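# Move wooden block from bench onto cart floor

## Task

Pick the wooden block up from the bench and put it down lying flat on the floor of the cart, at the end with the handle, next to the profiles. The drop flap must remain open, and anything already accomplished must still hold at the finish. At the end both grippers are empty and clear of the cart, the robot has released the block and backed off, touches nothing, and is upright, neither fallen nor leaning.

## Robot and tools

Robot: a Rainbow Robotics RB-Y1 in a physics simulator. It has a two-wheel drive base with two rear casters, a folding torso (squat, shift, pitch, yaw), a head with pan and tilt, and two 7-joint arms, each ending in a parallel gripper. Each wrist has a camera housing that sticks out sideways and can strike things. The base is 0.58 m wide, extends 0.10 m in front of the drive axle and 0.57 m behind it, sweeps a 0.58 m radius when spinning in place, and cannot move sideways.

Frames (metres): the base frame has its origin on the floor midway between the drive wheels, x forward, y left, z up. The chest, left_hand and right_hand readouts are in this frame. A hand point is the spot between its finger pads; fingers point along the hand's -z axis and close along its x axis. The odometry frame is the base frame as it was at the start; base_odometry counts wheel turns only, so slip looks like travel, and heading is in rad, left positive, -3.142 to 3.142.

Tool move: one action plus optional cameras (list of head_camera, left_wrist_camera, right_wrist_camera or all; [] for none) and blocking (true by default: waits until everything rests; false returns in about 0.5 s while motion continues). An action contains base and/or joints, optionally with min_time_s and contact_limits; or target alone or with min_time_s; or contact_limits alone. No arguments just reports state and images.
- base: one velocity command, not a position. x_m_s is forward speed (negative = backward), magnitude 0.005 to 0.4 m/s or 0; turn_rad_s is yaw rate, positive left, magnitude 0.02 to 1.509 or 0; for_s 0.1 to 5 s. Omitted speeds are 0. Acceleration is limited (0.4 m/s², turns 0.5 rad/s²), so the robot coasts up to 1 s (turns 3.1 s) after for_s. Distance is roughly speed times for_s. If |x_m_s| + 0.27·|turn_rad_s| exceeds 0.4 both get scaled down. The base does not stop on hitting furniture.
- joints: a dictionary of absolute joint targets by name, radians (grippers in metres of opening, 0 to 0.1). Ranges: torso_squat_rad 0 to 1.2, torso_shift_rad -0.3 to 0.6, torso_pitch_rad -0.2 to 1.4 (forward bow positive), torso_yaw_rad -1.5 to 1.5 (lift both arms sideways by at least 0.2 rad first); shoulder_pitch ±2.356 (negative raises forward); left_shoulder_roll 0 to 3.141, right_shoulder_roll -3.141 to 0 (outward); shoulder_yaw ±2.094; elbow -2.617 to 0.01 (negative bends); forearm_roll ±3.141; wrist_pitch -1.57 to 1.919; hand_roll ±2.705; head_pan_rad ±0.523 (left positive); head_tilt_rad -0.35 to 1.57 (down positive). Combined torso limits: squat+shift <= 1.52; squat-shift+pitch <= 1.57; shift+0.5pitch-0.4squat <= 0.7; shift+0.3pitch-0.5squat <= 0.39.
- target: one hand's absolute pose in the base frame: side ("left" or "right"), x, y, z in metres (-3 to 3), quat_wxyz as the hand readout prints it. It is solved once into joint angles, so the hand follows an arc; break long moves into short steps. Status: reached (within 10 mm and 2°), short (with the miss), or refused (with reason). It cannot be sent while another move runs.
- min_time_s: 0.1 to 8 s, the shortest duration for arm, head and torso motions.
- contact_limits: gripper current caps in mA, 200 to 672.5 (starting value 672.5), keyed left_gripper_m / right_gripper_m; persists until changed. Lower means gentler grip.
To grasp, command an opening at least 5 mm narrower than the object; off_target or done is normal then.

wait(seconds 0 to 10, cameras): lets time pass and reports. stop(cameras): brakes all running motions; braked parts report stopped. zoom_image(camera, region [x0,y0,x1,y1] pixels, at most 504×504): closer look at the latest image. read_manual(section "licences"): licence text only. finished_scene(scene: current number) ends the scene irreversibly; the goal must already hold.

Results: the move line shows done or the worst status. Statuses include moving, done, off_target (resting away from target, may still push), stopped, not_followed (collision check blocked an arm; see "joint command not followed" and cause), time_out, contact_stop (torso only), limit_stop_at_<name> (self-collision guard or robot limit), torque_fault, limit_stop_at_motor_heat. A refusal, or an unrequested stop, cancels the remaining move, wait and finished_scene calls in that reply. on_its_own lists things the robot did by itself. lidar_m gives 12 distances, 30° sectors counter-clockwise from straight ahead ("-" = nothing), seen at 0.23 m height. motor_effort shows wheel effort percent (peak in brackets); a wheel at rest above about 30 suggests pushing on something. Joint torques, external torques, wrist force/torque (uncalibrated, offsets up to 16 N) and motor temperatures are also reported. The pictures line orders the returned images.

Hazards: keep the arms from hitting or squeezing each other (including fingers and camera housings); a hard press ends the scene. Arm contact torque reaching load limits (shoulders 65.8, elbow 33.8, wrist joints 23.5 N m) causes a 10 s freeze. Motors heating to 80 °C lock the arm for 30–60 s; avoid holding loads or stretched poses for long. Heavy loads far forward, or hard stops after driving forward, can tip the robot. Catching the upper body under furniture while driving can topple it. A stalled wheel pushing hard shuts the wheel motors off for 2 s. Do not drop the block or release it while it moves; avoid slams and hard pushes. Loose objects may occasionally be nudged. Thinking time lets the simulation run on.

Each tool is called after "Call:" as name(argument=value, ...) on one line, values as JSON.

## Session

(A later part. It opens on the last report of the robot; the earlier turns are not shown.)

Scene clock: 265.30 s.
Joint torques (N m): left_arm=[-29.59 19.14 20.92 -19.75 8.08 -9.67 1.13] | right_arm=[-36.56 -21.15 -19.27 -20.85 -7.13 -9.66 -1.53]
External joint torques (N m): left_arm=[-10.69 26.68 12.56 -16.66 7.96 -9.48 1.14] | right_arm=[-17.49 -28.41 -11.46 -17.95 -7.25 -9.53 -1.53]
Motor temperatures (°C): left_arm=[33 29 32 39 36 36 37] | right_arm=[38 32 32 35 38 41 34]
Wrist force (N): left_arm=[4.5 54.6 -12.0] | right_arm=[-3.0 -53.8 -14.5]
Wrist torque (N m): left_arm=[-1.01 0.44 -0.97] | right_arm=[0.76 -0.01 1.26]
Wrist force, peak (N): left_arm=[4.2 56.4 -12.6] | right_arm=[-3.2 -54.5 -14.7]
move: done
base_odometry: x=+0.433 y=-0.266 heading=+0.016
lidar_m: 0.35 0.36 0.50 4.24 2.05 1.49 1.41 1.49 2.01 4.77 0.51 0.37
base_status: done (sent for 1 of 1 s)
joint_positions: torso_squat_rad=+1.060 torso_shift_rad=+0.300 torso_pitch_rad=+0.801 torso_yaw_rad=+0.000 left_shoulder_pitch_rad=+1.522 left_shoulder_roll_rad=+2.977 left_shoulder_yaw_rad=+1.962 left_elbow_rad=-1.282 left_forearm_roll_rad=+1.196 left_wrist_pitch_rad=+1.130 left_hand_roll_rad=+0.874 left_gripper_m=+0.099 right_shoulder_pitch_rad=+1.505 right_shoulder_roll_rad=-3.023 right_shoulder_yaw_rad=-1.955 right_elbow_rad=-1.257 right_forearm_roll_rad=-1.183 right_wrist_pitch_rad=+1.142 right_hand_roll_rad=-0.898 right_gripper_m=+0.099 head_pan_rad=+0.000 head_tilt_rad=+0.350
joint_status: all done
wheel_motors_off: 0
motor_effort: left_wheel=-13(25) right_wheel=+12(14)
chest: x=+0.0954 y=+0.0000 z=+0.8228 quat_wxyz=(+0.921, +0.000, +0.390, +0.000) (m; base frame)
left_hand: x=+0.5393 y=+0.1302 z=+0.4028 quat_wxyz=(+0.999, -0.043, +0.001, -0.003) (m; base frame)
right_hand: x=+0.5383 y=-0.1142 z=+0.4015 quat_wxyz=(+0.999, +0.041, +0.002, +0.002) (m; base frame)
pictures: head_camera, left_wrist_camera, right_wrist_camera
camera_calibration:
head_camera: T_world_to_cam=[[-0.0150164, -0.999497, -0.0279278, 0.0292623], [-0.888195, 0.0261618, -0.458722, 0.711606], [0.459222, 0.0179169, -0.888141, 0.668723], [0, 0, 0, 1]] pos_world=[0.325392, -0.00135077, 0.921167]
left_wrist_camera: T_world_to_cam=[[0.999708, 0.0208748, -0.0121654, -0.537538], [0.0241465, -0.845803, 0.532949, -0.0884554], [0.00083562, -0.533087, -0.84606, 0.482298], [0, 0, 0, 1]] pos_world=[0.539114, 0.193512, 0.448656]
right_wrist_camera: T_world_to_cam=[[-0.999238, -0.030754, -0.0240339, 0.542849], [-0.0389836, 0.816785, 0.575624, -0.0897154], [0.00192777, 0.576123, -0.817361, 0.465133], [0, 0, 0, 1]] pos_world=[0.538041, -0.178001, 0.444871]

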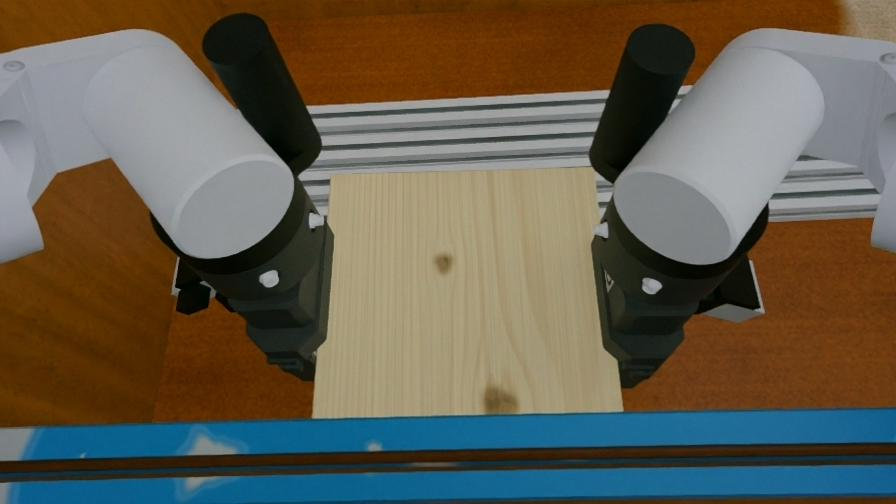

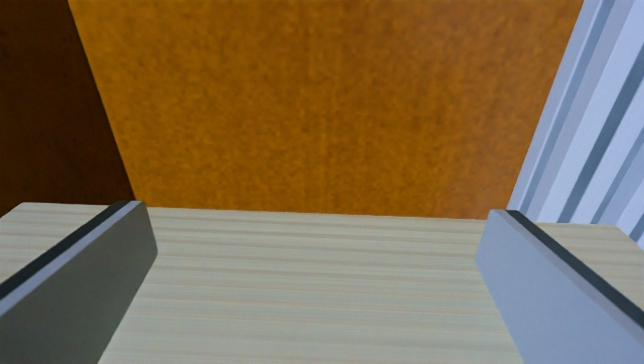

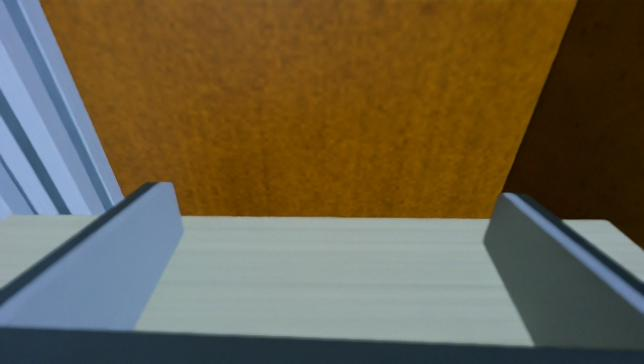

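Call:
move(base={"x_m_s":-0.005,"for_s":0.5}, joints={"torso_squat_rad":1.1,"torso_shift_rad":0.34}, min_time_s=1, cameras=[])

Call:
move(joints={"torso_squat_rad":1.14,"torso_shift_rad":0.372}, min_time_s=2)

Scene clock: 271.13 s.
Joint torques (N m): left_arm=[-29.6 18.98 21.12 -19.72 8.04 -9.71 1.17] | right_arm=[-36.48 -21.15 -19 -21.07 -7.09 -9.68 -1.27]
External joint torques (N m): left_arm=[-10.7 26.52 12.76 -16.63 7.92 -9.52 1.17] | right_arm=[-17.4 -28.41 -11.2 -18.17 -7.21 -9.55 -1.28]
Motor temperatures (°C): left_arm=[33 29 32 39 36 36 37] | right_arm=[38 32 32 35 38 41 34]
Wrist force (N): left_arm=[4.1 55.6 -12.2] | right_arm=[-3.1 -53.7 -14.2]
Wrist torque (N m): left_arm=[-1.08 0.44 -0.87] | right_arm=[0.73 -0.09 1.23]
Wrist force, peak (N): left_arm=[4.9 56.7 -12.4] | right_arm=[-2.8 -54.4 -14.8]
move: done
base_odometry: x=+0.431 y=-0.266 heading=+0.015
lidar_m: 0.35 0.36 0.51 4.21 2.05 1.49 1.42 1.48 2.00 4.81 0.51 0.38
base_status: done (sent for 0.5 of 0.5 s)
joint_positions: torso_squat_rad=+1.100 torso_shift_rad=+0.340 torso_pitch_rad=+0.801 torso_yaw_rad=+0.000 left_shoulder_pitch_rad=+1.522 left_shoulder_roll_rad=+2.977 left_shoulder_yaw_rad=+1.962 left_elbow_rad=-1.282 left_forearm_roll_rad=+1.196 left_wrist_pitch_rad=+1.130 left_hand_roll_rad=+0.874 left_gripper_m=+0.099 right_shoulder_pitch_rad=+1.505 right_shoulder_roll_rad=-3.023 right_shoulder_yaw_rad=-1.955 right_elbow_rad=-1.257 right_forearm_roll_rad=-1.183 right_wrist_pitch_rad=+1.142 right_hand_roll_rad=-0.898 right_gripper_m=+0.099 head_pan_rad=+0.000 head_tilt_rad=+0.350
joint_status: all done
wheel_motors_off: 0
motor_effort: left_wheel=-16(24) right_wheel=+11(13)
chest: x=+0.1002 y=+0.0000 z=+0.7952 quat_wxyz=(+0.921, +0.000, +0.390, +0.000) (m; base frame)
left_hand: x=+0.5441 y=+0.1302 z=+0.3753 quat_wxyz=(+0.999, -0.043, +0.001, -0.003) (m; base frame)
right_hand: x=+0.5431 y=-0.1143 z=+0.3739 quat_wxyz=(+0.999, +0.041, +0.002, +0.002) (m; base frame)
pictures: none
No camera images: "cameras" was empty.

Scene clock: 273.43 s.
Joint torques (N m): left_arm=[-29.35 18.88 21.27 -19.73 8.06 -9.76 1.1] | right_arm=[-36.59 -21.12 -19.08 -20.9 -7.09 -9.61 -1.38]
External joint torques (N m): left_arm=[-10.45 26.42 12.9 -16.64 7.94 -9.56 1.11] | right_arm=[-17.51 -28.39 -11.28 -18 -7.21 -9.48 -1.38]
Motor temperatures (°C): left_arm=[33 29 32 39 36 36 37] | right_arm=[38 32 32 35 38 41 34]
Wrist force (N): left_arm=[4.2 56.1 -11.9] | right_arm=[-2.9 -54.2 -15.2]
Wrist torque (N m): left_arm=[-1.10 0.52 -0.87] | right_arm=[0.80 -0.03 1.24]
Wrist force, peak (N): left_arm=[4.4 57.0 -12.6] | right_arm=[-3.1 -54.2 -15.9]
move: done
base_odometry: x=+0.431 y=-0.266 heading=+0.015
lidar_m: 0.35 0.36 0.51 4.25 2.06 1.48 1.41 1.48 2.01 4.89 0.53 0.38
base_status: not commanded
joint_positions: torso_squat_rad=+1.140 torso_shift_rad=+0.372 torso_pitch_rad=+0.801 torso_yaw_rad=+0.000 left_shoulder_pitch_rad=+1.522 left_shoulder_roll_rad=+2.977 left_shoulder_yaw_rad=+1.962 left_elbow_rad=-1.282 left_forearm_roll_rad=+1.196 left_wrist_pitch_rad=+1.130 left_hand_roll_rad=+0.874 left_gripper_m=+0.099 right_shoulder_pitch_rad=+1.505 right_shoulder_roll_rad=-3.023 right_shoulder_yaw_rad=-1.955 right_elbow_rad=-1.257 right_forearm_roll_rad=-1.183 right_wrist_pitch_rad=+1.142 right_hand_roll_rad=-0.898 right_gripper_m=+0.099 head_pan_rad=+0.000 head_tilt_rad=+0.350
joint_status: all done
wheel_motors_off: 0
motor_effort: left_wheel=-16(17) right_wheel=+11(13)
chest: x=+0.1004 y=+0.0000 z=+0.7683 quat_wxyz=(+0.921, +0.000, +0.390, +0.000) (m; base frame)
left_hand: x=+0.5445 y=+0.1302 z=+0.3485 quat_wxyz=(+0.999, -0.043, +0.000, -0.003) (m; base frame)
right_hand: x=+0.5435 y=-0.1143 z=+0.3471 quat_wxyz=(+0.999, +0.041, +0.002, +0.002) (m; base frame)
pictures: head_camera, left_wrist_camera, right_wrist_camera
camera_calibration:
head_camera: T_world_to_cam=[[-0.0150961, -0.999495, -0.0279795, 0.0277895], [-0.88803, 0.0262626, -0.459036, 0.691312], [0.459538, 0.017917, -0.887977, 0.617866], [0, 0, 0, 1]] pos_world=[0.330392, -0.00145047, 0.866765]
left_wrist_camera: T_world_to_cam=[[0.999713, 0.0208152, -0.0118891, -0.543395], [0.0239488, -0.845804, 0.532955, -0.0596183], [0.00103772, -0.533087, -0.84606, 0.436189], [0, 0, 0, 1]] pos_world=[0.544214, 0.193412, 0.394356]
right_wrist_camera: T_world_to_cam=[[-0.999229, -0.0307479, -0.024394, 0.546776], [-0.0391861, 0.816786, 0.575609, -0.0580857], [0.00222591, 0.576121, -0.817361, 0.420495], [0, 0, 0, 1]] pos_world=[0.543143, -0.178, 0.390469]

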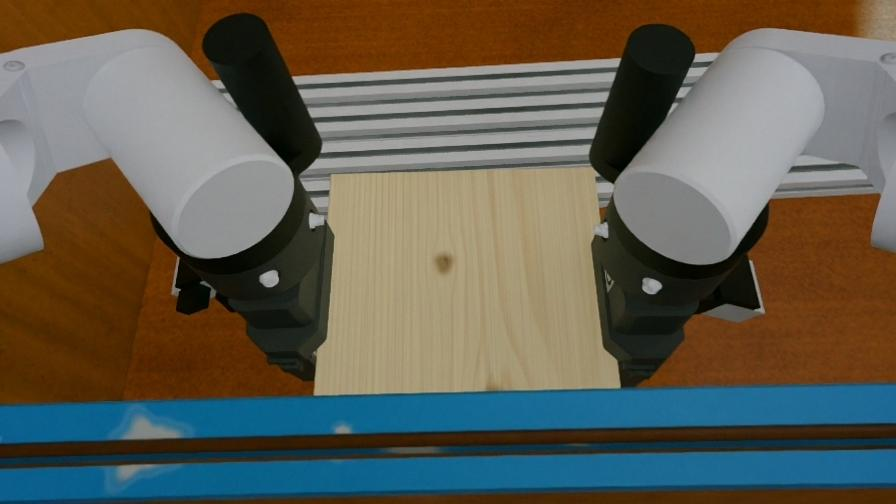

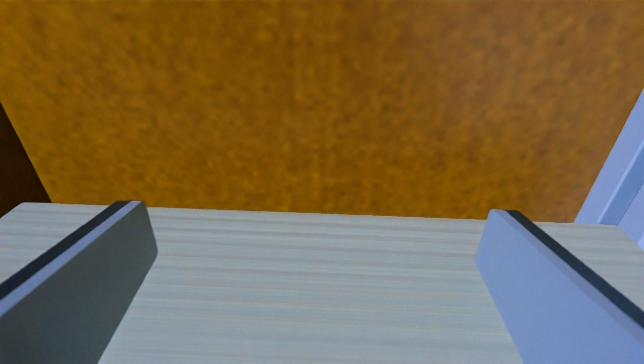

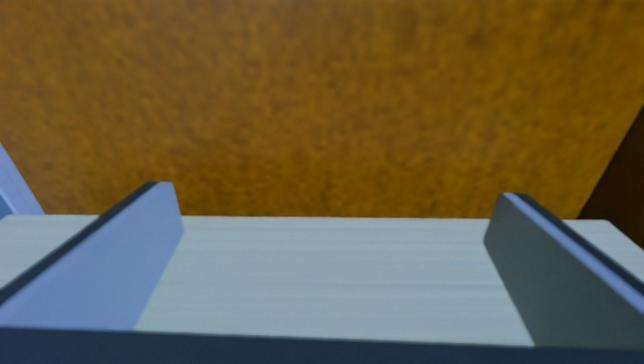

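Call:
move(joints={"left_shoulder_pitch_rad":1.529,"left_shoulder_roll_rad":3.0036,"left_shoulder_yaw_rad":1.959,"left_elbow_rad":-1.2535,"left_forearm_roll_rad":1.1904,"left_wrist_pitch_rad":1.1077,"left_hand_roll_rad":0.8604,"right_shoulder_pitch_rad":1.511,"right_shoulder_roll_rad":-3.0496,"right_shoulder_yaw_rad":-1.952,"right_elbow_rad":-1.2285,"right_forearm_roll_rad":-1.1774,"right_wrist_pitch_rad":1.1202,"right_hand_roll_rad":-0.8844}, min_time_s=1.5)

Scene clock: 278.83 s.
Joint torques (N m): left_arm=[-27.87 21.13 17.59 -20.28 7.56 -8.7 -0.34] | right_arm=[-27.34 -27.41 -17.15 -19.87 -5.97 -9.81 -0.77]
External joint torques (N m): left_arm=[-8.99 28.57 9.42 -17.19 7.44 -8.51 -0.34] | right_arm=[-8.28 -34.6 -9.53 -16.98 -6.09 -9.67 -0.77]
Motor temperatures (°C): left_arm=[33 29 32 39 36 36 37] | right_arm=[38 32 32 35 38 41 34]
Wrist force (N): left_arm=[7.3 52.3 -12.9] | right_arm=[-6.9 -50.5 -15.3]
Wrist torque (N m): left_arm=[-1.04 0.30 0.54] | right_arm=[0.69 -0.09 0.81]
Wrist force, peak (N): left_arm=[3.4 57.2 -12.3] | right_arm=[-2.6 -55.7 -15.2]
move: done
base_odometry: x=+0.431 y=-0.266 heading=+0.015
lidar_m: 0.35 0.35 0.50 4.25 2.05 1.47 1.41 1.47 2.01 4.88 0.54 0.36
base_status: not commanded
joint_positions: torso_squat_rad=+1.140 torso_shift_rad=+0.372 torso_pitch_rad=+0.800 torso_yaw_rad=+0.000 left_shoulder_pitch_rad=+1.531 left_shoulder_roll_rad=+2.996 left_shoulder_yaw_rad=+1.957 left_elbow_rad=-1.249 left_forearm_roll_rad=+1.189 left_wrist_pitch_rad=+1.110 left_hand_roll_rad=+0.860 left_gripper_m=+0.099 right_shoulder_pitch_rad=+1.513 right_shoulder_roll_rad=-3.041 right_shoulder_yaw_rad=-1.950 right_elbow_rad=-1.224 right_forearm_roll_rad=-1.176 right_wrist_pitch_rad=+1.123 right_hand_roll_rad=-0.884 right_gripper_m=+0.099 head_pan_rad=+0.000 head_tilt_rad=+0.350
joint_status: all done
wheel_motors_off: 0
motor_effort: left_wheel=-15(17) right_wheel=+7(13)
chest: x=+0.1004 y=+0.0001 z=+0.7683 quat_wxyz=(+0.921, +0.000, +0.390, +0.000) (m; base frame)
left_hand: x=+0.5439 y=+0.1303 z=+0.3391 quat_wxyz=(+0.999, -0.042, +0.000, -0.003) (m; base frame)
right_hand: x=+0.5437 y=-0.1141 z=+0.3387 quat_wxyz=(+0.999, +0.040, +0.001, +0.003) (m; base frame)
pictures: head_camera, left_wrist_camera, right_wrist_camera
camera_calibration:
head_camera: T_world_to_cam=[[-0.0148694, -0.99951, -0.0275329, 0.0276297], [-0.887988, 0.025858, -0.459139, 0.691426], [0.459626, 0.0176218, -0.887938, 0.617886], [0, 0, 0, 1]] pos_world=[0.330392, -0.00115093, 0.866865]
left_wrist_camera: T_world_to_cam=[[0.999743, 0.0202389, -0.0101991, -0.543465], [0.0225611, -0.846013, 0.532685, -0.0536094], [0.00215238, -0.532779, -0.846252, 0.427697], [0, 0, 0, 1]] pos_world=[0.543615, 0.193513, 0.384954]
right_wrist_camera: T_world_to_cam=[[-0.999089, -0.0325329, -0.0276242, 0.547535], [-0.0425007, 0.817482, 0.574384, -0.0510593], [0.00389597, 0.575034, -0.81812, 0.412784], [0, 0, 0, 1]] pos_world=[0.543258, -0.177812, 0.38216]

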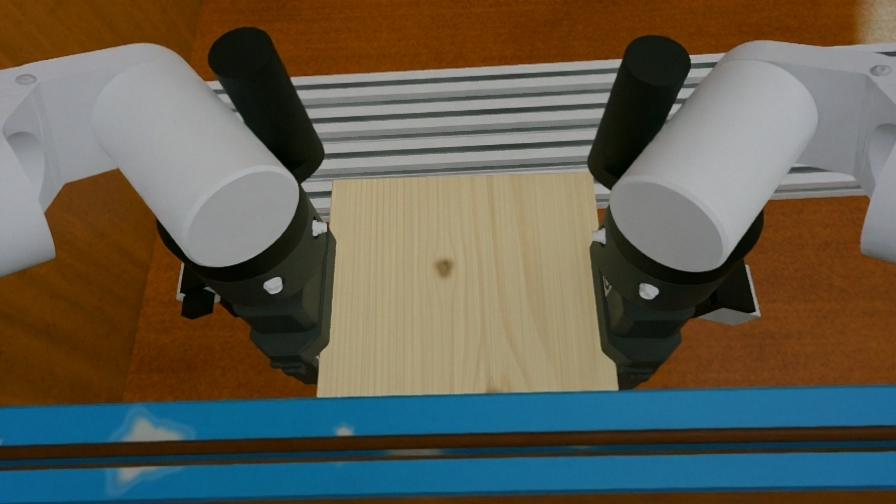

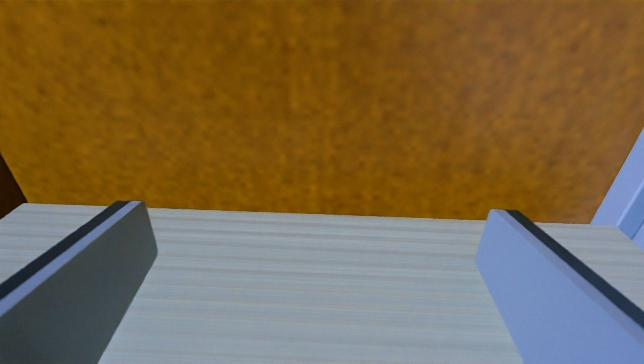

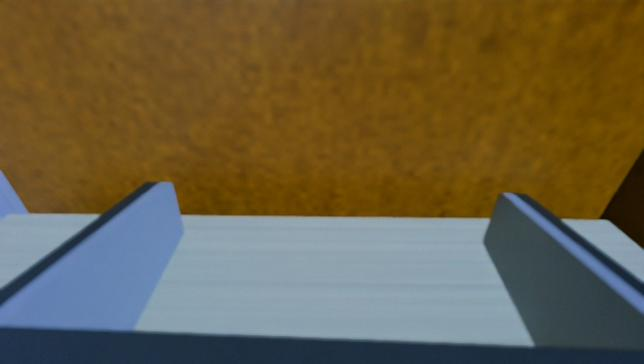

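Call:
move(base={"x_m_s":-0.01,"for_s":0.3}, joints={"left_shoulder_pitch_rad":1.539,"left_shoulder_roll_rad":3.0232,"left_shoulder_yaw_rad":1.953,"left_elbow_rad":-1.221,"left_forearm_roll_rad":1.1828,"left_wrist_pitch_rad":1.0879,"left_hand_roll_rad":0.8468,"right_shoulder_pitch_rad":1.521,"right_shoulder_roll_rad":-3.0692,"right_shoulder_yaw_rad":-1.946,"right_elbow_rad":-1.196,"right_forearm_roll_rad":-1.1698,"right_wrist_pitch_rad":1.1004,"right_hand_roll_rad":-0.8708}, min_time_s=2)

Scene clock: 283.47 s.
Joint torques (N m): left_arm=[-22.76 24.7 11.83 -23.96 7.66 -6.27 -3.31] | right_arm=[-2.73 -38.27 -16.19 -16.3 -4.24 -10.93 -1.88]
External joint torques (N m): left_arm=[-3.85 32.04 3.85 -20.88 7.54 -6.07 -3.31] | right_arm=[16.4 -45.43 -8.72 -13.47 -4.38 -10.79 -1.88]
Motor temperatures (°C): left_arm=[33 29 32 39 36 36 37] | right_arm=[38 32 32 35 38 41 34]
Wrist force (N): left_arm=[22.0 49.5 -14.3] | right_arm=[-21.2 -47.6 -15.3]
Wrist torque (N m): left_arm=[-1.04 0.95 3.12] | right_arm=[0.63 -0.86 2.03]
Wrist force, peak (N): left_arm=[14.6 54.2 -13.4] | right_arm=[-10.9 -53.8 -14.0]
move: done
base_odometry: x=+0.428 y=-0.266 heading=+0.015
lidar_m: 0.35 0.37 0.49 4.25 2.05 1.47 1.42 1.47 1.99 4.89 0.53 0.37
base_status: done (sent for 0.3 of 0.3 s)
joint_positions: torso_squat_rad=+1.140 torso_shift_rad=+0.371 torso_pitch_rad=+0.798 torso_yaw_rad=+0.000 left_shoulder_pitch_rad=+1.540 left_shoulder_roll_rad=+3.015 left_shoulder_yaw_rad=+1.952 left_elbow_rad=-1.216 left_forearm_roll_rad=+1.181 left_wrist_pitch_rad=+1.089 left_hand_roll_rad=+0.848 left_gripper_m=+0.099 right_shoulder_pitch_rad=+1.517 right_shoulder_roll_rad=-3.058 right_shoulder_yaw_rad=-1.944 right_elbow_rad=-1.193 right_forearm_roll_rad=-1.169 right_wrist_pitch_rad=+1.103 right_hand_roll_rad=-0.870 right_gripper_m=+0.099 head_pan_rad=+0.000 head_tilt_rad=+0.350
joint_status: all done
wheel_motors_off: 0
motor_effort: left_wheel=-13(24) right_wheel=-24(26)
chest: x=+0.0996 y=+0.0006 z=+0.7689 quat_wxyz=(+0.921, -0.001, +0.388, +0.000) (m; base frame)
left_hand: x=+0.5442 y=+0.1306 z=+0.3317 quat_wxyz=(+0.999, -0.043, -0.003, -0.003) (m; base frame)
right_hand: x=+0.5458 y=-0.1140 z=+0.3337 quat_wxyz=(+0.999, +0.039, -0.004, +0.005) (m; base frame)
pictures: head_camera, left_wrist_camera, right_wrist_camera
camera_calibration:
head_camera: T_world_to_cam=[[-0.0144423, -0.99955, -0.0262724, 0.0271081], [-0.88685, 0.024941, -0.461383, 0.692504], [0.461831, 0.0166363, -0.886812, 0.617646], [0, 0, 0, 1]] pos_world=[0.32929, -0.000451187, 0.867958]
left_wrist_camera: T_world_to_cam=[[0.999779, 0.0205625, -0.00435052, -0.545841], [0.0197155, -0.845795, 0.533144, -0.0480803], [0.00728312, -0.533112, -0.846013, 0.418776], [0, 0, 0, 1]] pos_world=[0.543618, 0.193812, 0.377549]
right_wrist_camera: T_world_to_cam=[[-0.998652, -0.0360897, -0.0373136, 0.552141], [-0.0509548, 0.818832, 0.571767, -0.0425929], [0.00991871, 0.572897, -0.819567, 0.405549], [0, 0, 0, 1]] pos_world=[0.545203, -0.177535, 0.37733]

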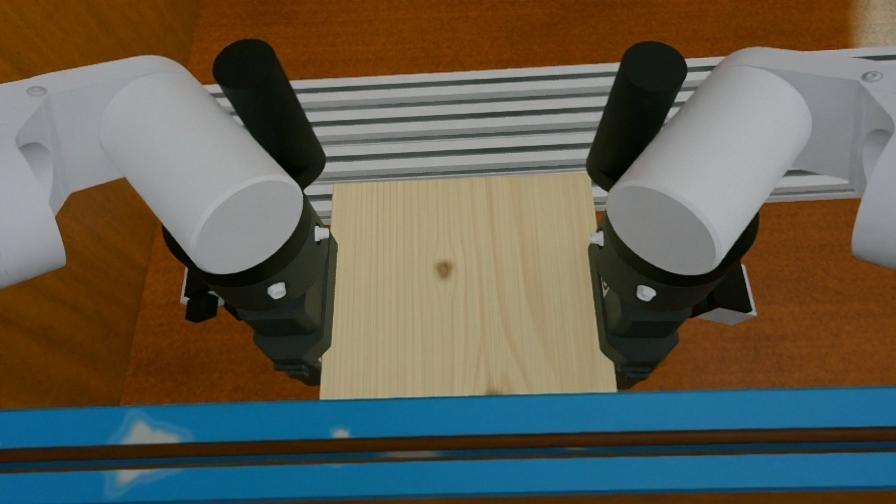

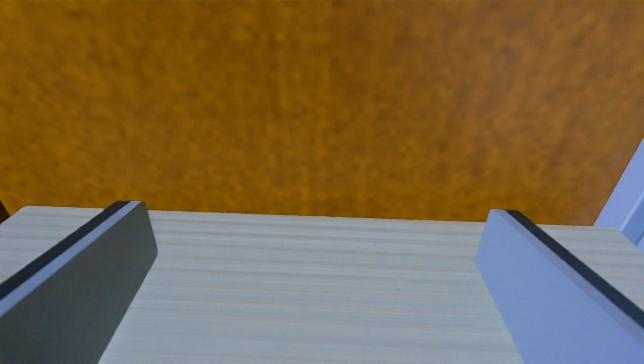

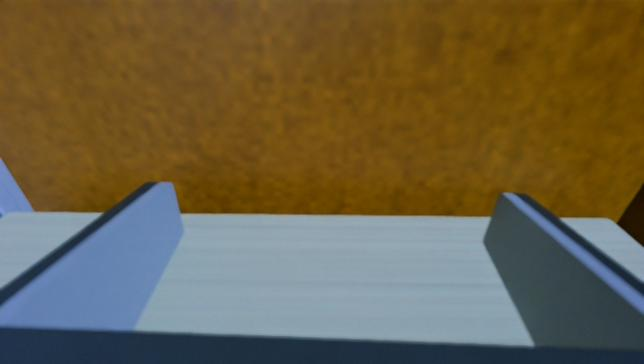

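Call:
move(joints={"left_shoulder_pitch_rad":1.529,"left_shoulder_roll_rad":3.0036,"left_shoulder_yaw_rad":1.959,"left_elbow_rad":-1.2535,"left_forearm_roll_rad":1.1904,"left_wrist_pitch_rad":1.1077,"left_hand_roll_rad":0.8624,"right_shoulder_pitch_rad":1.511,"right_shoulder_roll_rad":-3.0496,"right_shoulder_yaw_rad":-1.952,"right_elbow_rad":-1.2285,"right_forearm_roll_rad":-1.1774,"right_wrist_pitch_rad":1.1202,"right_hand_roll_rad":-0.8844}, min_time_s=1.5, cameras=["left_wrist_camera","right_wrist_camera"])

Call:
move(base={"x_m_s":-0.015,"for_s":0.5}, cameras=["left_wrist_camera","right_wrist_camera"])

Scene clock: 289.00 s.
Joint torques (N m): left_arm=[-30.72 20.68 20.36 -22.85 7.93 -9.1 -0.32] | right_arm=[-25.67 -22.03 -19.05 -21.08 -7.25 -9.53 -1.2]
External joint torques (N m): left_arm=[-11.84 28.12 12.2 -19.76 7.81 -8.91 -0.32] | right_arm=[-6.59 -29.22 -11.43 -18.2 -7.37 -9.4 -1.2]
Motor temperatures (°C): left_arm=[33 29 32 40 36 36 37] | right_arm=[37 32 32 35 37 42 34]
Wrist force (N): left_arm=[7.6 55.5 -13.2] | right_arm=[-6.7 -53.6 -15.0]
Wrist torque (N m): left_arm=[-1.09 1.09 0.23] | right_arm=[0.76 -0.75 1.19]
Wrist force, peak (N): left_arm=[12.6 57.1 -12.9] | right_arm=[-10.8 -55.4 -15.0]
move: done
base_odometry: x=+0.428 y=-0.266 heading=+0.015
lidar_m: 0.35 0.36 0.50 4.25 2.05 1.47 1.42 1.48 2.00 4.89 0.53 0.38
base_status: not commanded
joint_positions: torso_squat_rad=+1.140 torso_shift_rad=+0.372 torso_pitch_rad=+0.800 torso_yaw_rad=+0.000 left_shoulder_pitch_rad=+1.532 left_shoulder_roll_rad=+2.996 left_shoulder_yaw_rad=+1.956 left_elbow_rad=-1.249 left_forearm_roll_rad=+1.188 left_wrist_pitch_rad=+1.110 left_hand_roll_rad=+0.862 left_gripper_m=+0.099 right_shoulder_pitch_rad=+1.513 right_shoulder_roll_rad=-3.042 right_shoulder_yaw_rad=-1.949 right_elbow_rad=-1.224 right_forearm_roll_rad=-1.176 right_wrist_pitch_rad=+1.123 right_hand_roll_rad=-0.884 right_gripper_m=+0.099 head_pan_rad=+0.000 head_tilt_rad=+0.350
joint_status: all done
wheel_motors_off: 0
motor_effort: left_wheel=-9(14) right_wheel=-12(25)
chest: x=+0.1001 y=+0.0004 z=+0.7685 quat_wxyz=(+0.921, +0.000, +0.389, +0.000) (m; base frame)
left_hand: x=+0.5435 y=+0.1309 z=+0.3391 quat_wxyz=(+0.999, -0.042, +0.000, -0.002) (m; base frame)
right_hand: x=+0.5436 y=-0.1134 z=+0.3392 quat_wxyz=(+0.999, +0.040, +0.000, +0.004) (m; base frame)
pictures: left_wrist_camera, right_wrist_camera
camera_calibration:
left_wrist_camera: T_world_to_cam=[[0.999688, 0.0227431, -0.0103727, -0.54337], [0.0247741, -0.846185, 0.532313, -0.0541173], [0.00332926, -0.532404, -0.846484, 0.427394], [0, 0, 0, 1]] pos_world=[0.543118, 0.194111, 0.384953]
right_wrist_camera: T_world_to_cam=[[-0.999016, -0.0340002, -0.0284941, 0.547612], [-0.0442, 0.817636, 0.574036, -0.0508857], [0.00378049, 0.57473, -0.818334, 0.412965], [0, 0, 0, 1]] pos_world=[0.543263, -0.177118, 0.382757]

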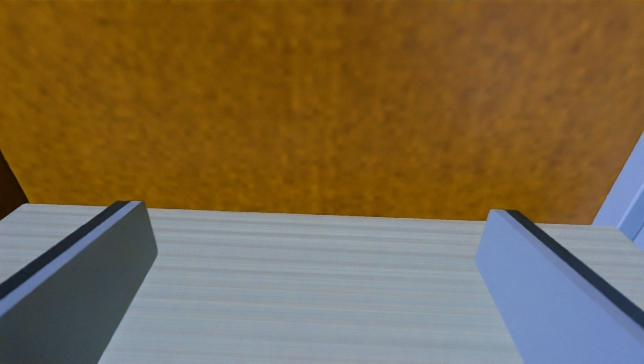

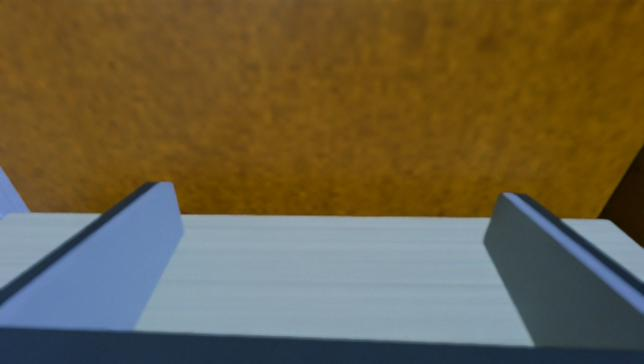

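Scene clock: 289.97 s.
Joint torques (N m): left_arm=[-30.86 19.5 20.34 -20.59 7.43 -9.61 0.3] | right_arm=[-33.05 -22.76 -18.6 -21.47 -6.95 -8.99 -0.74]
External joint torques (N m): left_arm=[-11.99 26.94 12.18 -17.5 7.31 -9.42 0.3] | right_arm=[-14.01 -29.93 -10.99 -18.58 -7.07 -8.86 -0.74]
Motor temperatures (°C): left_arm=[33 29 32 40 36 36 37] | right_arm=[37 32 32 35 37 42 34]
Wrist force (N): left_arm=[2.9 53.9 -12.4] | right_arm=[-2.8 -51.6 -15.1]
Wrist torque (N m): left_arm=[-1.03 0.63 -0.40] | right_arm=[0.66 -0.36 0.51]
Wrist force, peak (N): left_arm=[11.9 55.2 -13.1] | right_arm=[-7.6 -53.8 -14.6]
move: done
base_odometry: x=+0.421 y=-0.266 heading=+0.015
lidar_m: 0.35 0.37 0.51 4.27 2.01 1.47 1.39 1.48 1.99 4.93 0.54 0.37
base_status: done (sent for 0.5 of 0.5 s)
joint_positions: torso_squat_rad=+1.140 torso_shift_rad=+0.372 torso_pitch_rad=+0.801 torso_yaw_rad=+0.000 left_shoulder_pitch_rad=+1.532 left_shoulder_roll_rad=+2.997 left_shoulder_yaw_rad=+1.956 left_elbow_rad=-1.249 left_forearm_roll_rad=+1.189 left_wrist_pitch_rad=+1.110 left_hand_roll_rad=+0.862 left_gripper_m=+0.099 right_shoulder_pitch_rad=+1.514 right_shoulder_roll_rad=-3.042 right_shoulder_yaw_rad=-1.949 right_elbow_rad=-1.224 right_forearm_roll_rad=-1.176 right_wrist_pitch_rad=+1.122 right_hand_roll_rad=-0.884 right_gripper_m=+0.099 head_pan_rad=+0.000 head_tilt_rad=+0.350
joint_status: not commanded
wheel_motors_off: 0
motor_effort: left_wheel=-12(30) right_wheel=+2(24)
chest: x=+0.1004 y=+0.0001 z=+0.7683 quat_wxyz=(+0.921, +0.000, +0.390, +0.000) (m; base frame)
left_hand: x=+0.5433 y=+0.1304 z=+0.3386 quat_wxyz=(+0.999, -0.042, +0.000, -0.002) (m; base frame)
right_hand: x=+0.5428 y=-0.1140 z=+0.3378 quat_wxyz=(+0.999, +0.040, +0.001, +0.003) (m; base frame)
pictures: left_wrist_camera, right_wrist_camera
camera_calibration:
left_wrist_camera: T_world_to_cam=[[0.999697, 0.0216562, -0.0116902, -0.54255], [0.0245559, -0.846286, 0.532163, -0.0540755], [0.00163136, -0.532289, -0.846561, 0.427636], [0, 0, 0, 1]] pos_world=[0.543016, 0.193612, 0.384454]
right_wrist_camera: T_world_to_cam=[[-0.999124, -0.0328675, -0.0259064, 0.546112], [-0.0417865, 0.817544, 0.574348, -0.0510189], [0.00230228, 0.574927, -0.818201, 0.412875], [0, 0, 0, 1]] pos_world=[0.542551, -0.177714, 0.381265]

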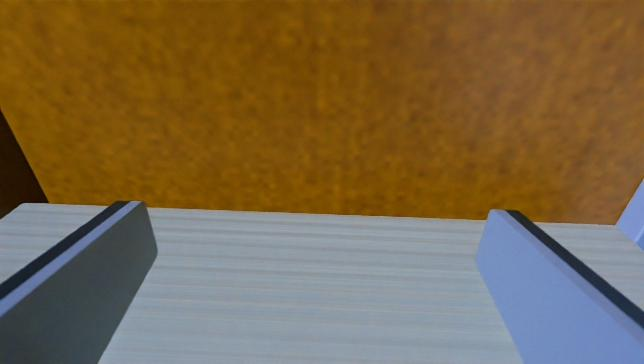

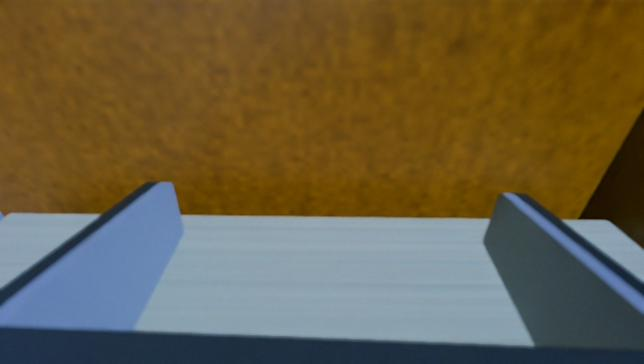

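Call:
move(base={"x_m_s":0.01,"for_s":0.4}, cameras=[])

Call:
move(joints={"left_shoulder_pitch_rad":1.534,"left_shoulder_roll_rad":3.0134,"left_shoulder_yaw_rad":1.956,"left_elbow_rad":-1.237,"left_forearm_roll_rad":1.1866,"left_wrist_pitch_rad":1.0978,"left_hand_roll_rad":0.8556,"right_shoulder_pitch_rad":1.516,"right_shoulder_roll_rad":-3.0594,"right_shoulder_yaw_rad":-1.949,"right_elbow_rad":-1.2122,"right_forearm_roll_rad":-1.1736,"right_wrist_pitch_rad":1.1103,"right_hand_roll_rad":-0.8776}, min_time_s=1.5, cameras=["left_wrist_camera","right_wrist_camera"])

Scene clock: 293.13 s.
Joint torques (N m): left_arm=[-31.14 18.88 20.47 -20.33 7.31 -9.8 0.49] | right_arm=[-35.11 -22.59 -19.2 -21.52 -7.07 -8.8 -0.62]
External joint torques (N m): left_arm=[-12.28 26.32 12.32 -17.23 7.19 -9.61 0.49] | right_arm=[-16.08 -29.77 -11.59 -18.62 -7.19 -8.67 -0.62]
Motor temperatures (°C): left_arm=[33 29 32 40 36 36 37] | right_arm=[37 32 32 35 37 42 34]
Wrist force (N): left_arm=[1.8 53.3 -13.5] | right_arm=[-0.6 -51.5 -15.0]
Wrist torque (N m): left_arm=[-1.06 0.77 -0.61] | right_arm=[0.74 -0.32 0.37]
Wrist force, peak (N): left_arm=[3.2 54.9 -13.2] | right_arm=[-2.5 -52.9 -15.1]
move: done
base_odometry: x=+0.424 y=-0.266 heading=+0.014
lidar_m: 0.35 0.37 0.51 4.26 2.04 1.48 1.40 1.48 1.99 4.94 0.54 0.39
base_status: done (sent for 0.4 of 0.4 s)
joint_positions: torso_squat_rad=+1.140 torso_shift_rad=+0.372 torso_pitch_rad=+0.801 torso_yaw_rad=+0.000 left_shoulder_pitch_rad=+1.532 left_shoulder_roll_rad=+2.997 left_shoulder_yaw_rad=+1.956 left_elbow_rad=-1.249 left_forearm_roll_rad=+1.189 left_wrist_pitch_rad=+1.110 left_hand_roll_rad=+0.862 left_gripper_m=+0.099 right_shoulder_pitch_rad=+1.515 right_shoulder_roll_rad=-3.042 right_shoulder_yaw_rad=-1.949 right_elbow_rad=-1.224 right_forearm_roll_rad=-1.176 right_wrist_pitch_rad=+1.122 right_hand_roll_rad=-0.884 right_gripper_m=+0.099 head_pan_rad=+0.000 head_tilt_rad=+0.350
joint_status: not commanded
wheel_motors_off: 0
motor_effort: left_wheel=-3(10) right_wheel=+9(20)
chest: x=+0.1004 y=+0.0001 z=+0.7683 quat_wxyz=(+0.921, +0.000, +0.390, +0.000) (m; base frame)
left_hand: x=+0.5432 y=+0.1303 z=+0.3386 quat_wxyz=(+0.999, -0.042, +0.000, -0.002) (m; base frame)
right_hand: x=+0.5426 y=-0.1142 z=+0.3376 quat_wxyz=(+0.999, +0.040, +0.002, +0.003) (m; base frame)
pictures: none
No camera images: "cameras" was empty.

Scene clock: 294.93 s.
Joint torques (N m): left_arm=[-28.76 19.99 18.29 -19.7 6.78 -9.14 -0.34] | right_arm=[-29.26 -27.47 -16.42 -20.55 -5.95 -9.03 -0.32]
External joint torques (N m): left_arm=[-9.9 27.38 10.23 -16.61 6.66 -8.95 -0.34] | right_arm=[-10.22 -34.6 -8.9 -17.66 -6.07 -8.9 -0.32]
Motor temperatures (°C): left_arm=[33 29 32 40 36 36 37] | right_arm=[37 32 32 35 37 42 34]
Wrist force (N): left_arm=[5.0 51.5 -13.2] | right_arm=[-4.3 -49.1 -15.5]
Wrist torque (N m): left_arm=[-1.03 0.53 0.31] | right_arm=[0.62 -0.27 0.38]
Wrist force, peak (N): left_arm=[2.5 55.4 -12.4] | right_arm=[-1.3 -53.5 -14.8]
move: done
base_odometry: x=+0.424 y=-0.266 heading=+0.014
lidar_m: 0.35 0.38 0.50 4.24 2.04 1.46 1.41 1.48 1.98 4.93 0.54 0.38
base_status: not commanded
joint_positions: torso_squat_rad=+1.140 torso_shift_rad=+0.372 torso_pitch_rad=+0.800 torso_yaw_rad=+0.000 left_shoulder_pitch_rad=+1.537 left_shoulder_roll_rad=+3.006 left_shoulder_yaw_rad=+1.954 left_elbow_rad=-1.233 left_forearm_roll_rad=+1.185 left_wrist_pitch_rad=+1.100 left_hand_roll_rad=+0.856 left_gripper_m=+0.099 right_shoulder_pitch_rad=+1.518 right_shoulder_roll_rad=-3.050 right_shoulder_yaw_rad=-1.947 right_elbow_rad=-1.208 right_forearm_roll_rad=-1.172 right_wrist_pitch_rad=+1.113 right_hand_roll_rad=-0.878 right_gripper_m=+0.099 head_pan_rad=+0.000 head_tilt_rad=+0.350
joint_status: all done
wheel_motors_off: 0
motor_effort: left_wheel=-3(4) right_wheel=+9(11)
chest: x=+0.1004 y=+0.0001 z=+0.7683 quat_wxyz=(+0.921, +0.000, +0.390, +0.000) (m; base frame)
left_hand: x=+0.5430 y=+0.1302 z=+0.3341 quat_wxyz=(+0.999, -0.042, +0.000, -0.003) (m; base frame)
right_hand: x=+0.5428 y=-0.1143 z=+0.3337 quat_wxyz=(+0.999, +0.040, +0.000, +0.003) (m; base frame)
pictures: left_wrist_camera, right_wrist_camera
camera_calibration:
left_wrist_camera: T_world_to_cam=[[0.999729, 0.0208063, -0.0104236, -0.542629], [0.0231627, -0.846427, 0.532001, -0.0511339], [0.0022462, -0.532098, -0.84668, 0.423425], [0, 0, 0, 1]] pos_world=[0.542715, 0.193313, 0.380053]
right_wrist_camera: T_world_to_cam=[[-0.99906, -0.0332455, -0.0278271, 0.546529], [-0.0431972, 0.817951, 0.573664, -0.0473777], [0.00368945, 0.574327, -0.818618, 0.40907], [0, 0, 0, 1]] pos_world=[0.54246, -0.178018, 0.37726]

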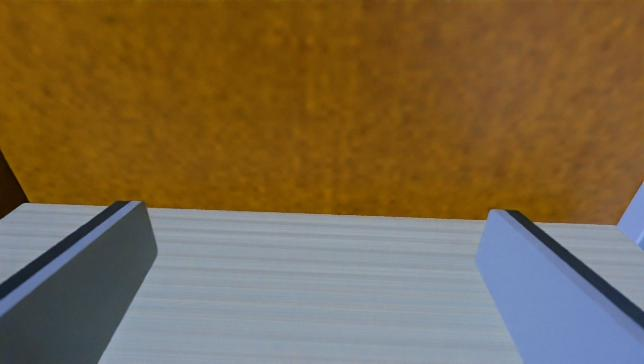

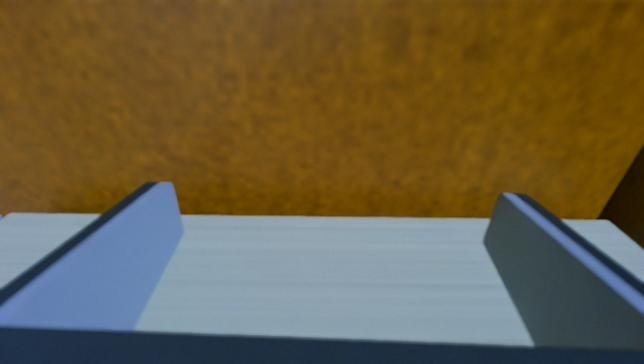

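Call:
move(joints={"left_shoulder_pitch_rad":1.539,"left_shoulder_roll_rad":3.0232,"left_shoulder_yaw_rad":1.953,"left_elbow_rad":-1.2208,"left_forearm_roll_rad":1.1828,"left_wrist_pitch_rad":1.0879,"left_hand_roll_rad":0.8488,"right_shoulder_pitch_rad":1.521,"right_shoulder_roll_rad":-3.0692,"right_shoulder_yaw_rad":-1.946,"right_elbow_rad":-1.1959,"right_forearm_roll_rad":-1.1698,"right_wrist_pitch_rad":1.1004,"right_hand_roll_rad":-0.8708}, min_time_s=1.5, cameras=["left_wrist_camera","right_wrist_camera"])

Scene clock: 298.40 s.
Joint torques (N m): left_arm=[-26.26 21.16 15.32 -21.06 6.99 -7.53 -1.75] | right_arm=[-18.64 -32.46 -16.4 -19.19 -4.71 -9.65 -0.39]
External joint torques (N m): left_arm=[-7.41 28.5 7.35 -17.98 6.87 -7.33 -1.75] | right_arm=[0.4 -39.57 -8.96 -16.33 -4.84 -9.51 -0.39]
Motor temperatures (°C): left_arm=[33 29 32 40 36 36 37] | right_arm=[37 33 32 35 37 41 34]
Wrist force (N): left_arm=[10.3 48.4 -12.9] | right_arm=[-9.7 -46.8 -14.7]
Wrist torque (N m): left_arm=[-0.94 0.26 1.71] | right_arm=[0.56 -0.16 0.45]
Wrist force, peak (N): left_arm=[6.1 52.4 -12.8] | right_arm=[-5.9 -50.0 -15.9]
move: done
base_odometry: x=+0.425 y=-0.266 heading=+0.014
lidar_m: 0.36 0.37 0.50 4.26 2.05 1.48 1.41 1.47 1.99 4.92 0.54 0.38
base_status: not commanded
joint_positions: torso_squat_rad=+1.140 torso_shift_rad=+0.372 torso_pitch_rad=+0.799 torso_yaw_rad=+0.000 left_shoulder_pitch_rad=+1.541 left_shoulder_roll_rad=+3.016 left_shoulder_yaw_rad=+1.952 left_elbow_rad=-1.216 left_forearm_roll_rad=+1.181 left_wrist_pitch_rad=+1.090 left_hand_roll_rad=+0.849 left_gripper_m=+0.099 right_shoulder_pitch_rad=+1.521 right_shoulder_roll_rad=-3.059 right_shoulder_yaw_rad=-1.944 right_elbow_rad=-1.192 right_forearm_roll_rad=-1.169 right_wrist_pitch_rad=+1.103 right_hand_roll_rad=-0.871 right_gripper_m=+0.099 head_pan_rad=+0.000 head_tilt_rad=+0.350
joint_status: all done
wheel_motors_off: 0
motor_effort: left_wheel=-3(4) right_wheel=-1(10)
chest: x=+0.1001 y=+0.0003 z=+0.7686 quat_wxyz=(+0.921, +0.000, +0.389, +0.000) (m; base frame)
left_hand: x=+0.5431 y=+0.1302 z=+0.3303 quat_wxyz=(+0.999, -0.042, -0.002, -0.003) (m; base frame)
right_hand: x=+0.5436 y=-0.1144 z=+0.3308 quat_wxyz=(+0.999, +0.039, -0.002, +0.004) (m; base frame)
pictures: left_wrist_camera, right_wrist_camera
camera_calibration:
left_wrist_camera: T_world_to_cam=[[0.999757, 0.0206508, -0.00771142, -0.543678], [0.0215871, -0.846361, 0.532172, -0.0481951], [0.00446312, -0.532209, -0.846601, 0.418963], [0, 0, 0, 1]] pos_world=[0.542717, 0.193413, 0.376151]
right_wrist_camera: T_world_to_cam=[[-0.998894, -0.0346745, -0.0317664, 0.548296], [-0.0466208, 0.818658, 0.572386, -0.0432037], [0.0061586, 0.573234, -0.819369, 0.405435], [0, 0, 0, 1]] pos_world=[0.543178, -0.178028, 0.374348]

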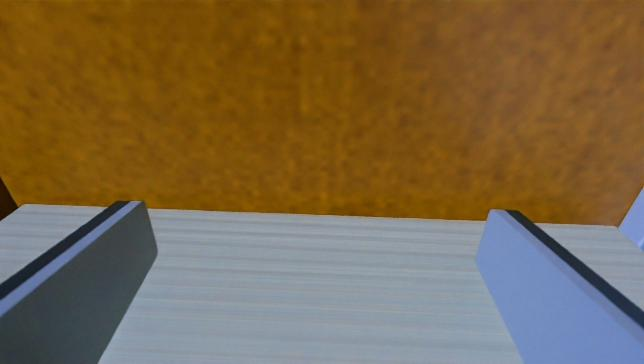

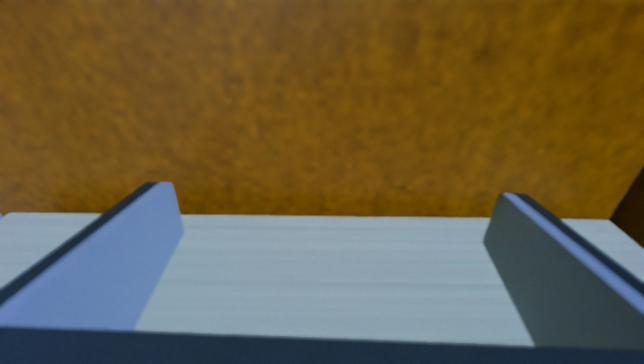

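Call:
move(joints={"left_shoulder_pitch_rad":1.542,"left_shoulder_roll_rad":3.029,"left_shoulder_yaw_rad":1.951,"left_elbow_rad":-1.211,"left_forearm_roll_rad":1.1805,"left_wrist_pitch_rad":1.082,"left_hand_roll_rad":0.8448,"right_shoulder_pitch_rad":1.524,"right_shoulder_roll_rad":-3.075,"right_shoulder_yaw_rad":-1.944,"right_elbow_rad":-1.186,"right_forearm_roll_rad":-1.1675,"right_wrist_pitch_rad":1.0945,"right_hand_roll_rad":-0.8668}, min_time_s=1.5)

Scene clock: 302.07 s.
Joint torques (N m): left_arm=[-24.92 21.66 13.3 -21.88 6.66 -7.03 -2.85] | right_arm=[-12.3 -34.81 -15.62 -18.26 -4.41 -9.74 -0.43]
External joint torques (N m): left_arm=[-6.06 28.96 5.39 -18.79 6.54 -6.84 -2.85] | right_arm=[6.76 -41.91 -8.24 -15.42 -4.54 -9.61 -0.44]
Motor temperatures (°C): left_arm=[33 29 32 40 36 36 37] | right_arm=[37 33 32 35 37 41 34]
Wrist force (N): left_arm=[14.6 47.5 -14.0] | right_arm=[-14.0 -45.9 -15.1]
Wrist torque (N m): left_arm=[-0.98 0.67 2.64] | right_arm=[0.58 -0.62 0.63]
Wrist force, peak (N): left_arm=[11.2 49.8 -13.4] | right_arm=[-11.6 -47.3 -15.9]
move: done
base_odometry: x=+0.425 y=-0.266 heading=+0.014
lidar_m: 0.36 0.37 0.51 4.24 2.03 1.46 1.40 1.48 1.99 4.93 0.55 0.36
base_status: not commanded
joint_positions: torso_squat_rad=+1.140 torso_shift_rad=+0.372 torso_pitch_rad=+0.799 torso_yaw_rad=+0.000 left_shoulder_pitch_rad=+1.544 left_shoulder_roll_rad=+3.022 left_shoulder_yaw_rad=+1.950 left_elbow_rad=-1.206 left_forearm_roll_rad=+1.179 left_wrist_pitch_rad=+1.084 left_hand_roll_rad=+0.845 left_gripper_m=+0.099 right_shoulder_pitch_rad=+1.522 right_shoulder_roll_rad=-3.064 right_shoulder_yaw_rad=-1.942 right_elbow_rad=-1.182 right_forearm_roll_rad=-1.166 right_wrist_pitch_rad=+1.097 right_hand_roll_rad=-0.867 right_gripper_m=+0.099 head_pan_rad=+0.000 head_tilt_rad=+0.350
joint_status: all done
wheel_motors_off: 0
motor_effort: left_wheel=-4(4) right_wheel=-8(10)
chest: x=+0.0999 y=+0.0004 z=+0.7687 quat_wxyz=(+0.921, -0.001, +0.389, +0.000) (m; base frame)
left_hand: x=+0.5430 y=+0.1304 z=+0.3279 quat_wxyz=(+0.999, -0.042, -0.002, -0.003) (m; base frame)
right_hand: x=+0.5441 y=-0.1143 z=+0.3290 quat_wxyz=(+0.999, +0.039, -0.003, +0.005) (m; base frame)
pictures: head_camera, left_wrist_camera, right_wrist_camera
camera_calibration:
head_camera: T_world_to_cam=[[-0.0146443, -0.999534, -0.0267953, 0.027324], [-0.887265, 0.0253461, -0.460564, 0.692109], [0.461028, 0.0170299, -0.887222, 0.617735], [0, 0, 0, 1]] pos_world=[0.329691, -0.000750969, 0.86756]
left_wrist_camera: T_world_to_cam=[[0.999766, 0.0207122, -0.00631787, -0.544036], [0.0208989, -0.84651, 0.531963, -0.0464012], [0.00567, -0.53197, -0.846744, 0.416421], [0, 0, 0, 1]] pos_world=[0.542517, 0.193513, 0.373849]
right_wrist_camera: T_world_to_cam=[[-0.998773, -0.0357522, -0.0342695, 0.549331], [-0.0489315, 0.819118, 0.571535, -0.0406279], [0.00763717, 0.57251, -0.819862, 0.403232], [0, 0, 0, 1]] pos_world=[0.54359, -0.177936, 0.37264]

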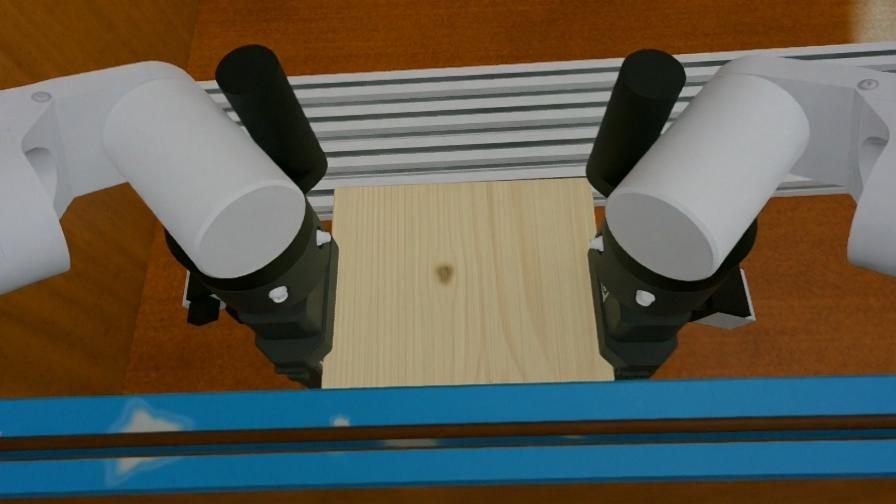

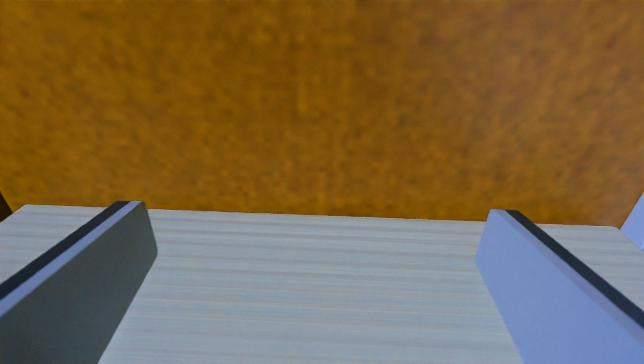

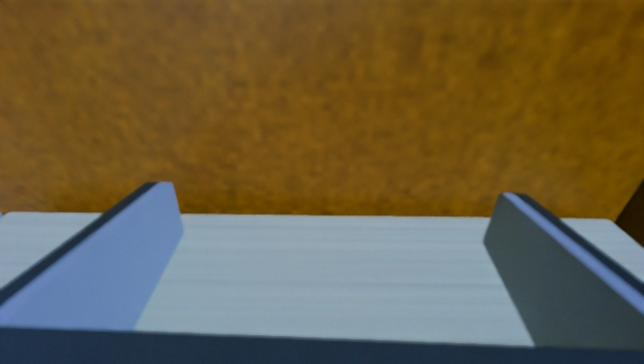

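Call:
move(joints={"left_shoulder_pitch_rad":1.547,"left_shoulder_roll_rad":3.039,"left_shoulder_yaw_rad":1.948,"left_elbow_rad":-1.195,"left_forearm_roll_rad":1.1767,"left_wrist_pitch_rad":1.072,"left_hand_roll_rad":0.8418,"right_shoulder_pitch_rad":1.52,"right_shoulder_roll_rad":-3.085,"right_shoulder_yaw_rad":-1.941,"right_elbow_rad":-1.17,"right_forearm_roll_rad":-1.1637,"right_wrist_pitch_rad":1.0845,"right_hand_roll_rad":-0.8608}, min_time_s=1.5, cameras=["left_wrist_camera","right_wrist_camera"])

Scene clock: 307.13 s.
Joint torques (N m): left_arm=[-21.01 26.74 10.89 -24.13 8.1 -6.81 -2.78] | right_arm=[-16.71 -36.95 -17.77 -17.92 -4.54 -11.36 -1.76]
External joint torques (N m): left_arm=[-2.15 34 3.08 -21.06 7.99 -6.61 -2.78] | right_arm=[2.45 -43.99 -10.45 -15.11 -4.69 -11.21 -1.76]
Motor temperatures (°C): left_arm=[33 29 32 40 36 35 37] | right_arm=[36 33 32 35 37 42 34]
Wrist force (N): left_arm=[21.2 53.1 -7.4] | right_arm=[-19.8 -49.5 -14.9]
Wrist torque (N m): left_arm=[-1.20 0.94 2.56] | right_arm=[0.60 -0.37 1.92]
Wrist force, peak (N): left_arm=[22.2 53.7 -7.1] | right_arm=[-19.7 -50.1 -14.8]
move: done
base_odometry: x=+0.425 y=-0.266 heading=+0.014
lidar_m: 0.35 0.36 0.51 4.25 2.04 1.47 1.41 1.47 1.99 4.91 0.54 0.37
base_status: not commanded
joint_positions: torso_squat_rad=+1.140 torso_shift_rad=+0.371 torso_pitch_rad=+0.798 torso_yaw_rad=+0.000 left_shoulder_pitch_rad=+1.548 left_shoulder_roll_rad=+3.030 left_shoulder_yaw_rad=+1.948 left_elbow_rad=-1.190 left_forearm_roll_rad=+1.175 left_wrist_pitch_rad=+1.074 left_hand_roll_rad=+0.842 left_gripper_m=+0.099 right_shoulder_pitch_rad=+1.519 right_shoulder_roll_rad=-3.074 right_shoulder_yaw_rad=-1.938 right_elbow_rad=-1.166 right_forearm_roll_rad=-1.163 right_wrist_pitch_rad=+1.087 right_hand_roll_rad=-0.860 right_gripper_m=+0.099 head_pan_rad=+0.000 head_tilt_rad=+0.350
joint_status: all done
wheel_motors_off: 0
motor_effort: left_wheel=-4(5) right_wheel=-12(14)
chest: x=+0.0997 y=+0.0004 z=+0.7689 quat_wxyz=(+0.921, -0.001, +0.389, +0.000) (m; base frame)
left_hand: x=+0.5432 y=+0.1309 z=+0.3241 quat_wxyz=(+0.999, -0.041, -0.004, -0.001) (m; base frame)
right_hand: x=+0.5467 y=-0.1130 z=+0.3277 quat_wxyz=(+0.999, +0.039, -0.007, +0.006) (m; base frame)
pictures: left_wrist_camera, right_wrist_camera
camera_calibration:
left_wrist_camera: T_world_to_cam=[[0.999708, 0.0238914, -0.00357174, -0.545578], [0.0221421, -0.847144, 0.530901, -0.0441125], [0.00965819, -0.530826, -0.847426, 0.411333], [0, 0, 0, 1]] pos_world=[0.542423, 0.194011, 0.370045]
right_wrist_camera: T_world_to_cam=[[-0.998326, -0.0391798, -0.0425437, 0.553995], [-0.0564761, 0.818977, 0.57104, -0.0366095], [0.0124691, 0.572487, -0.819819, 0.398672], [0, 0, 0, 1]] pos_world=[0.546029, -0.176547, 0.371314]

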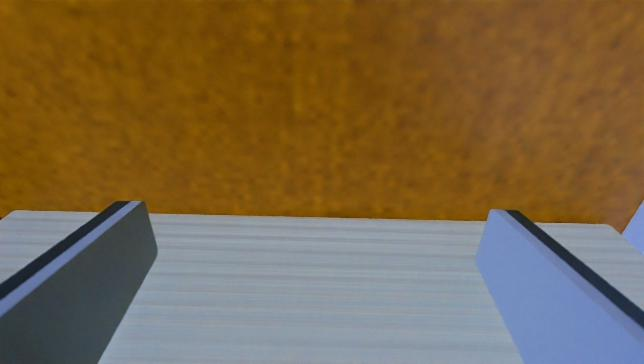

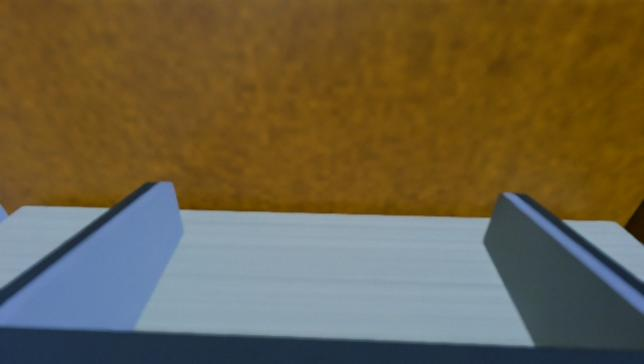

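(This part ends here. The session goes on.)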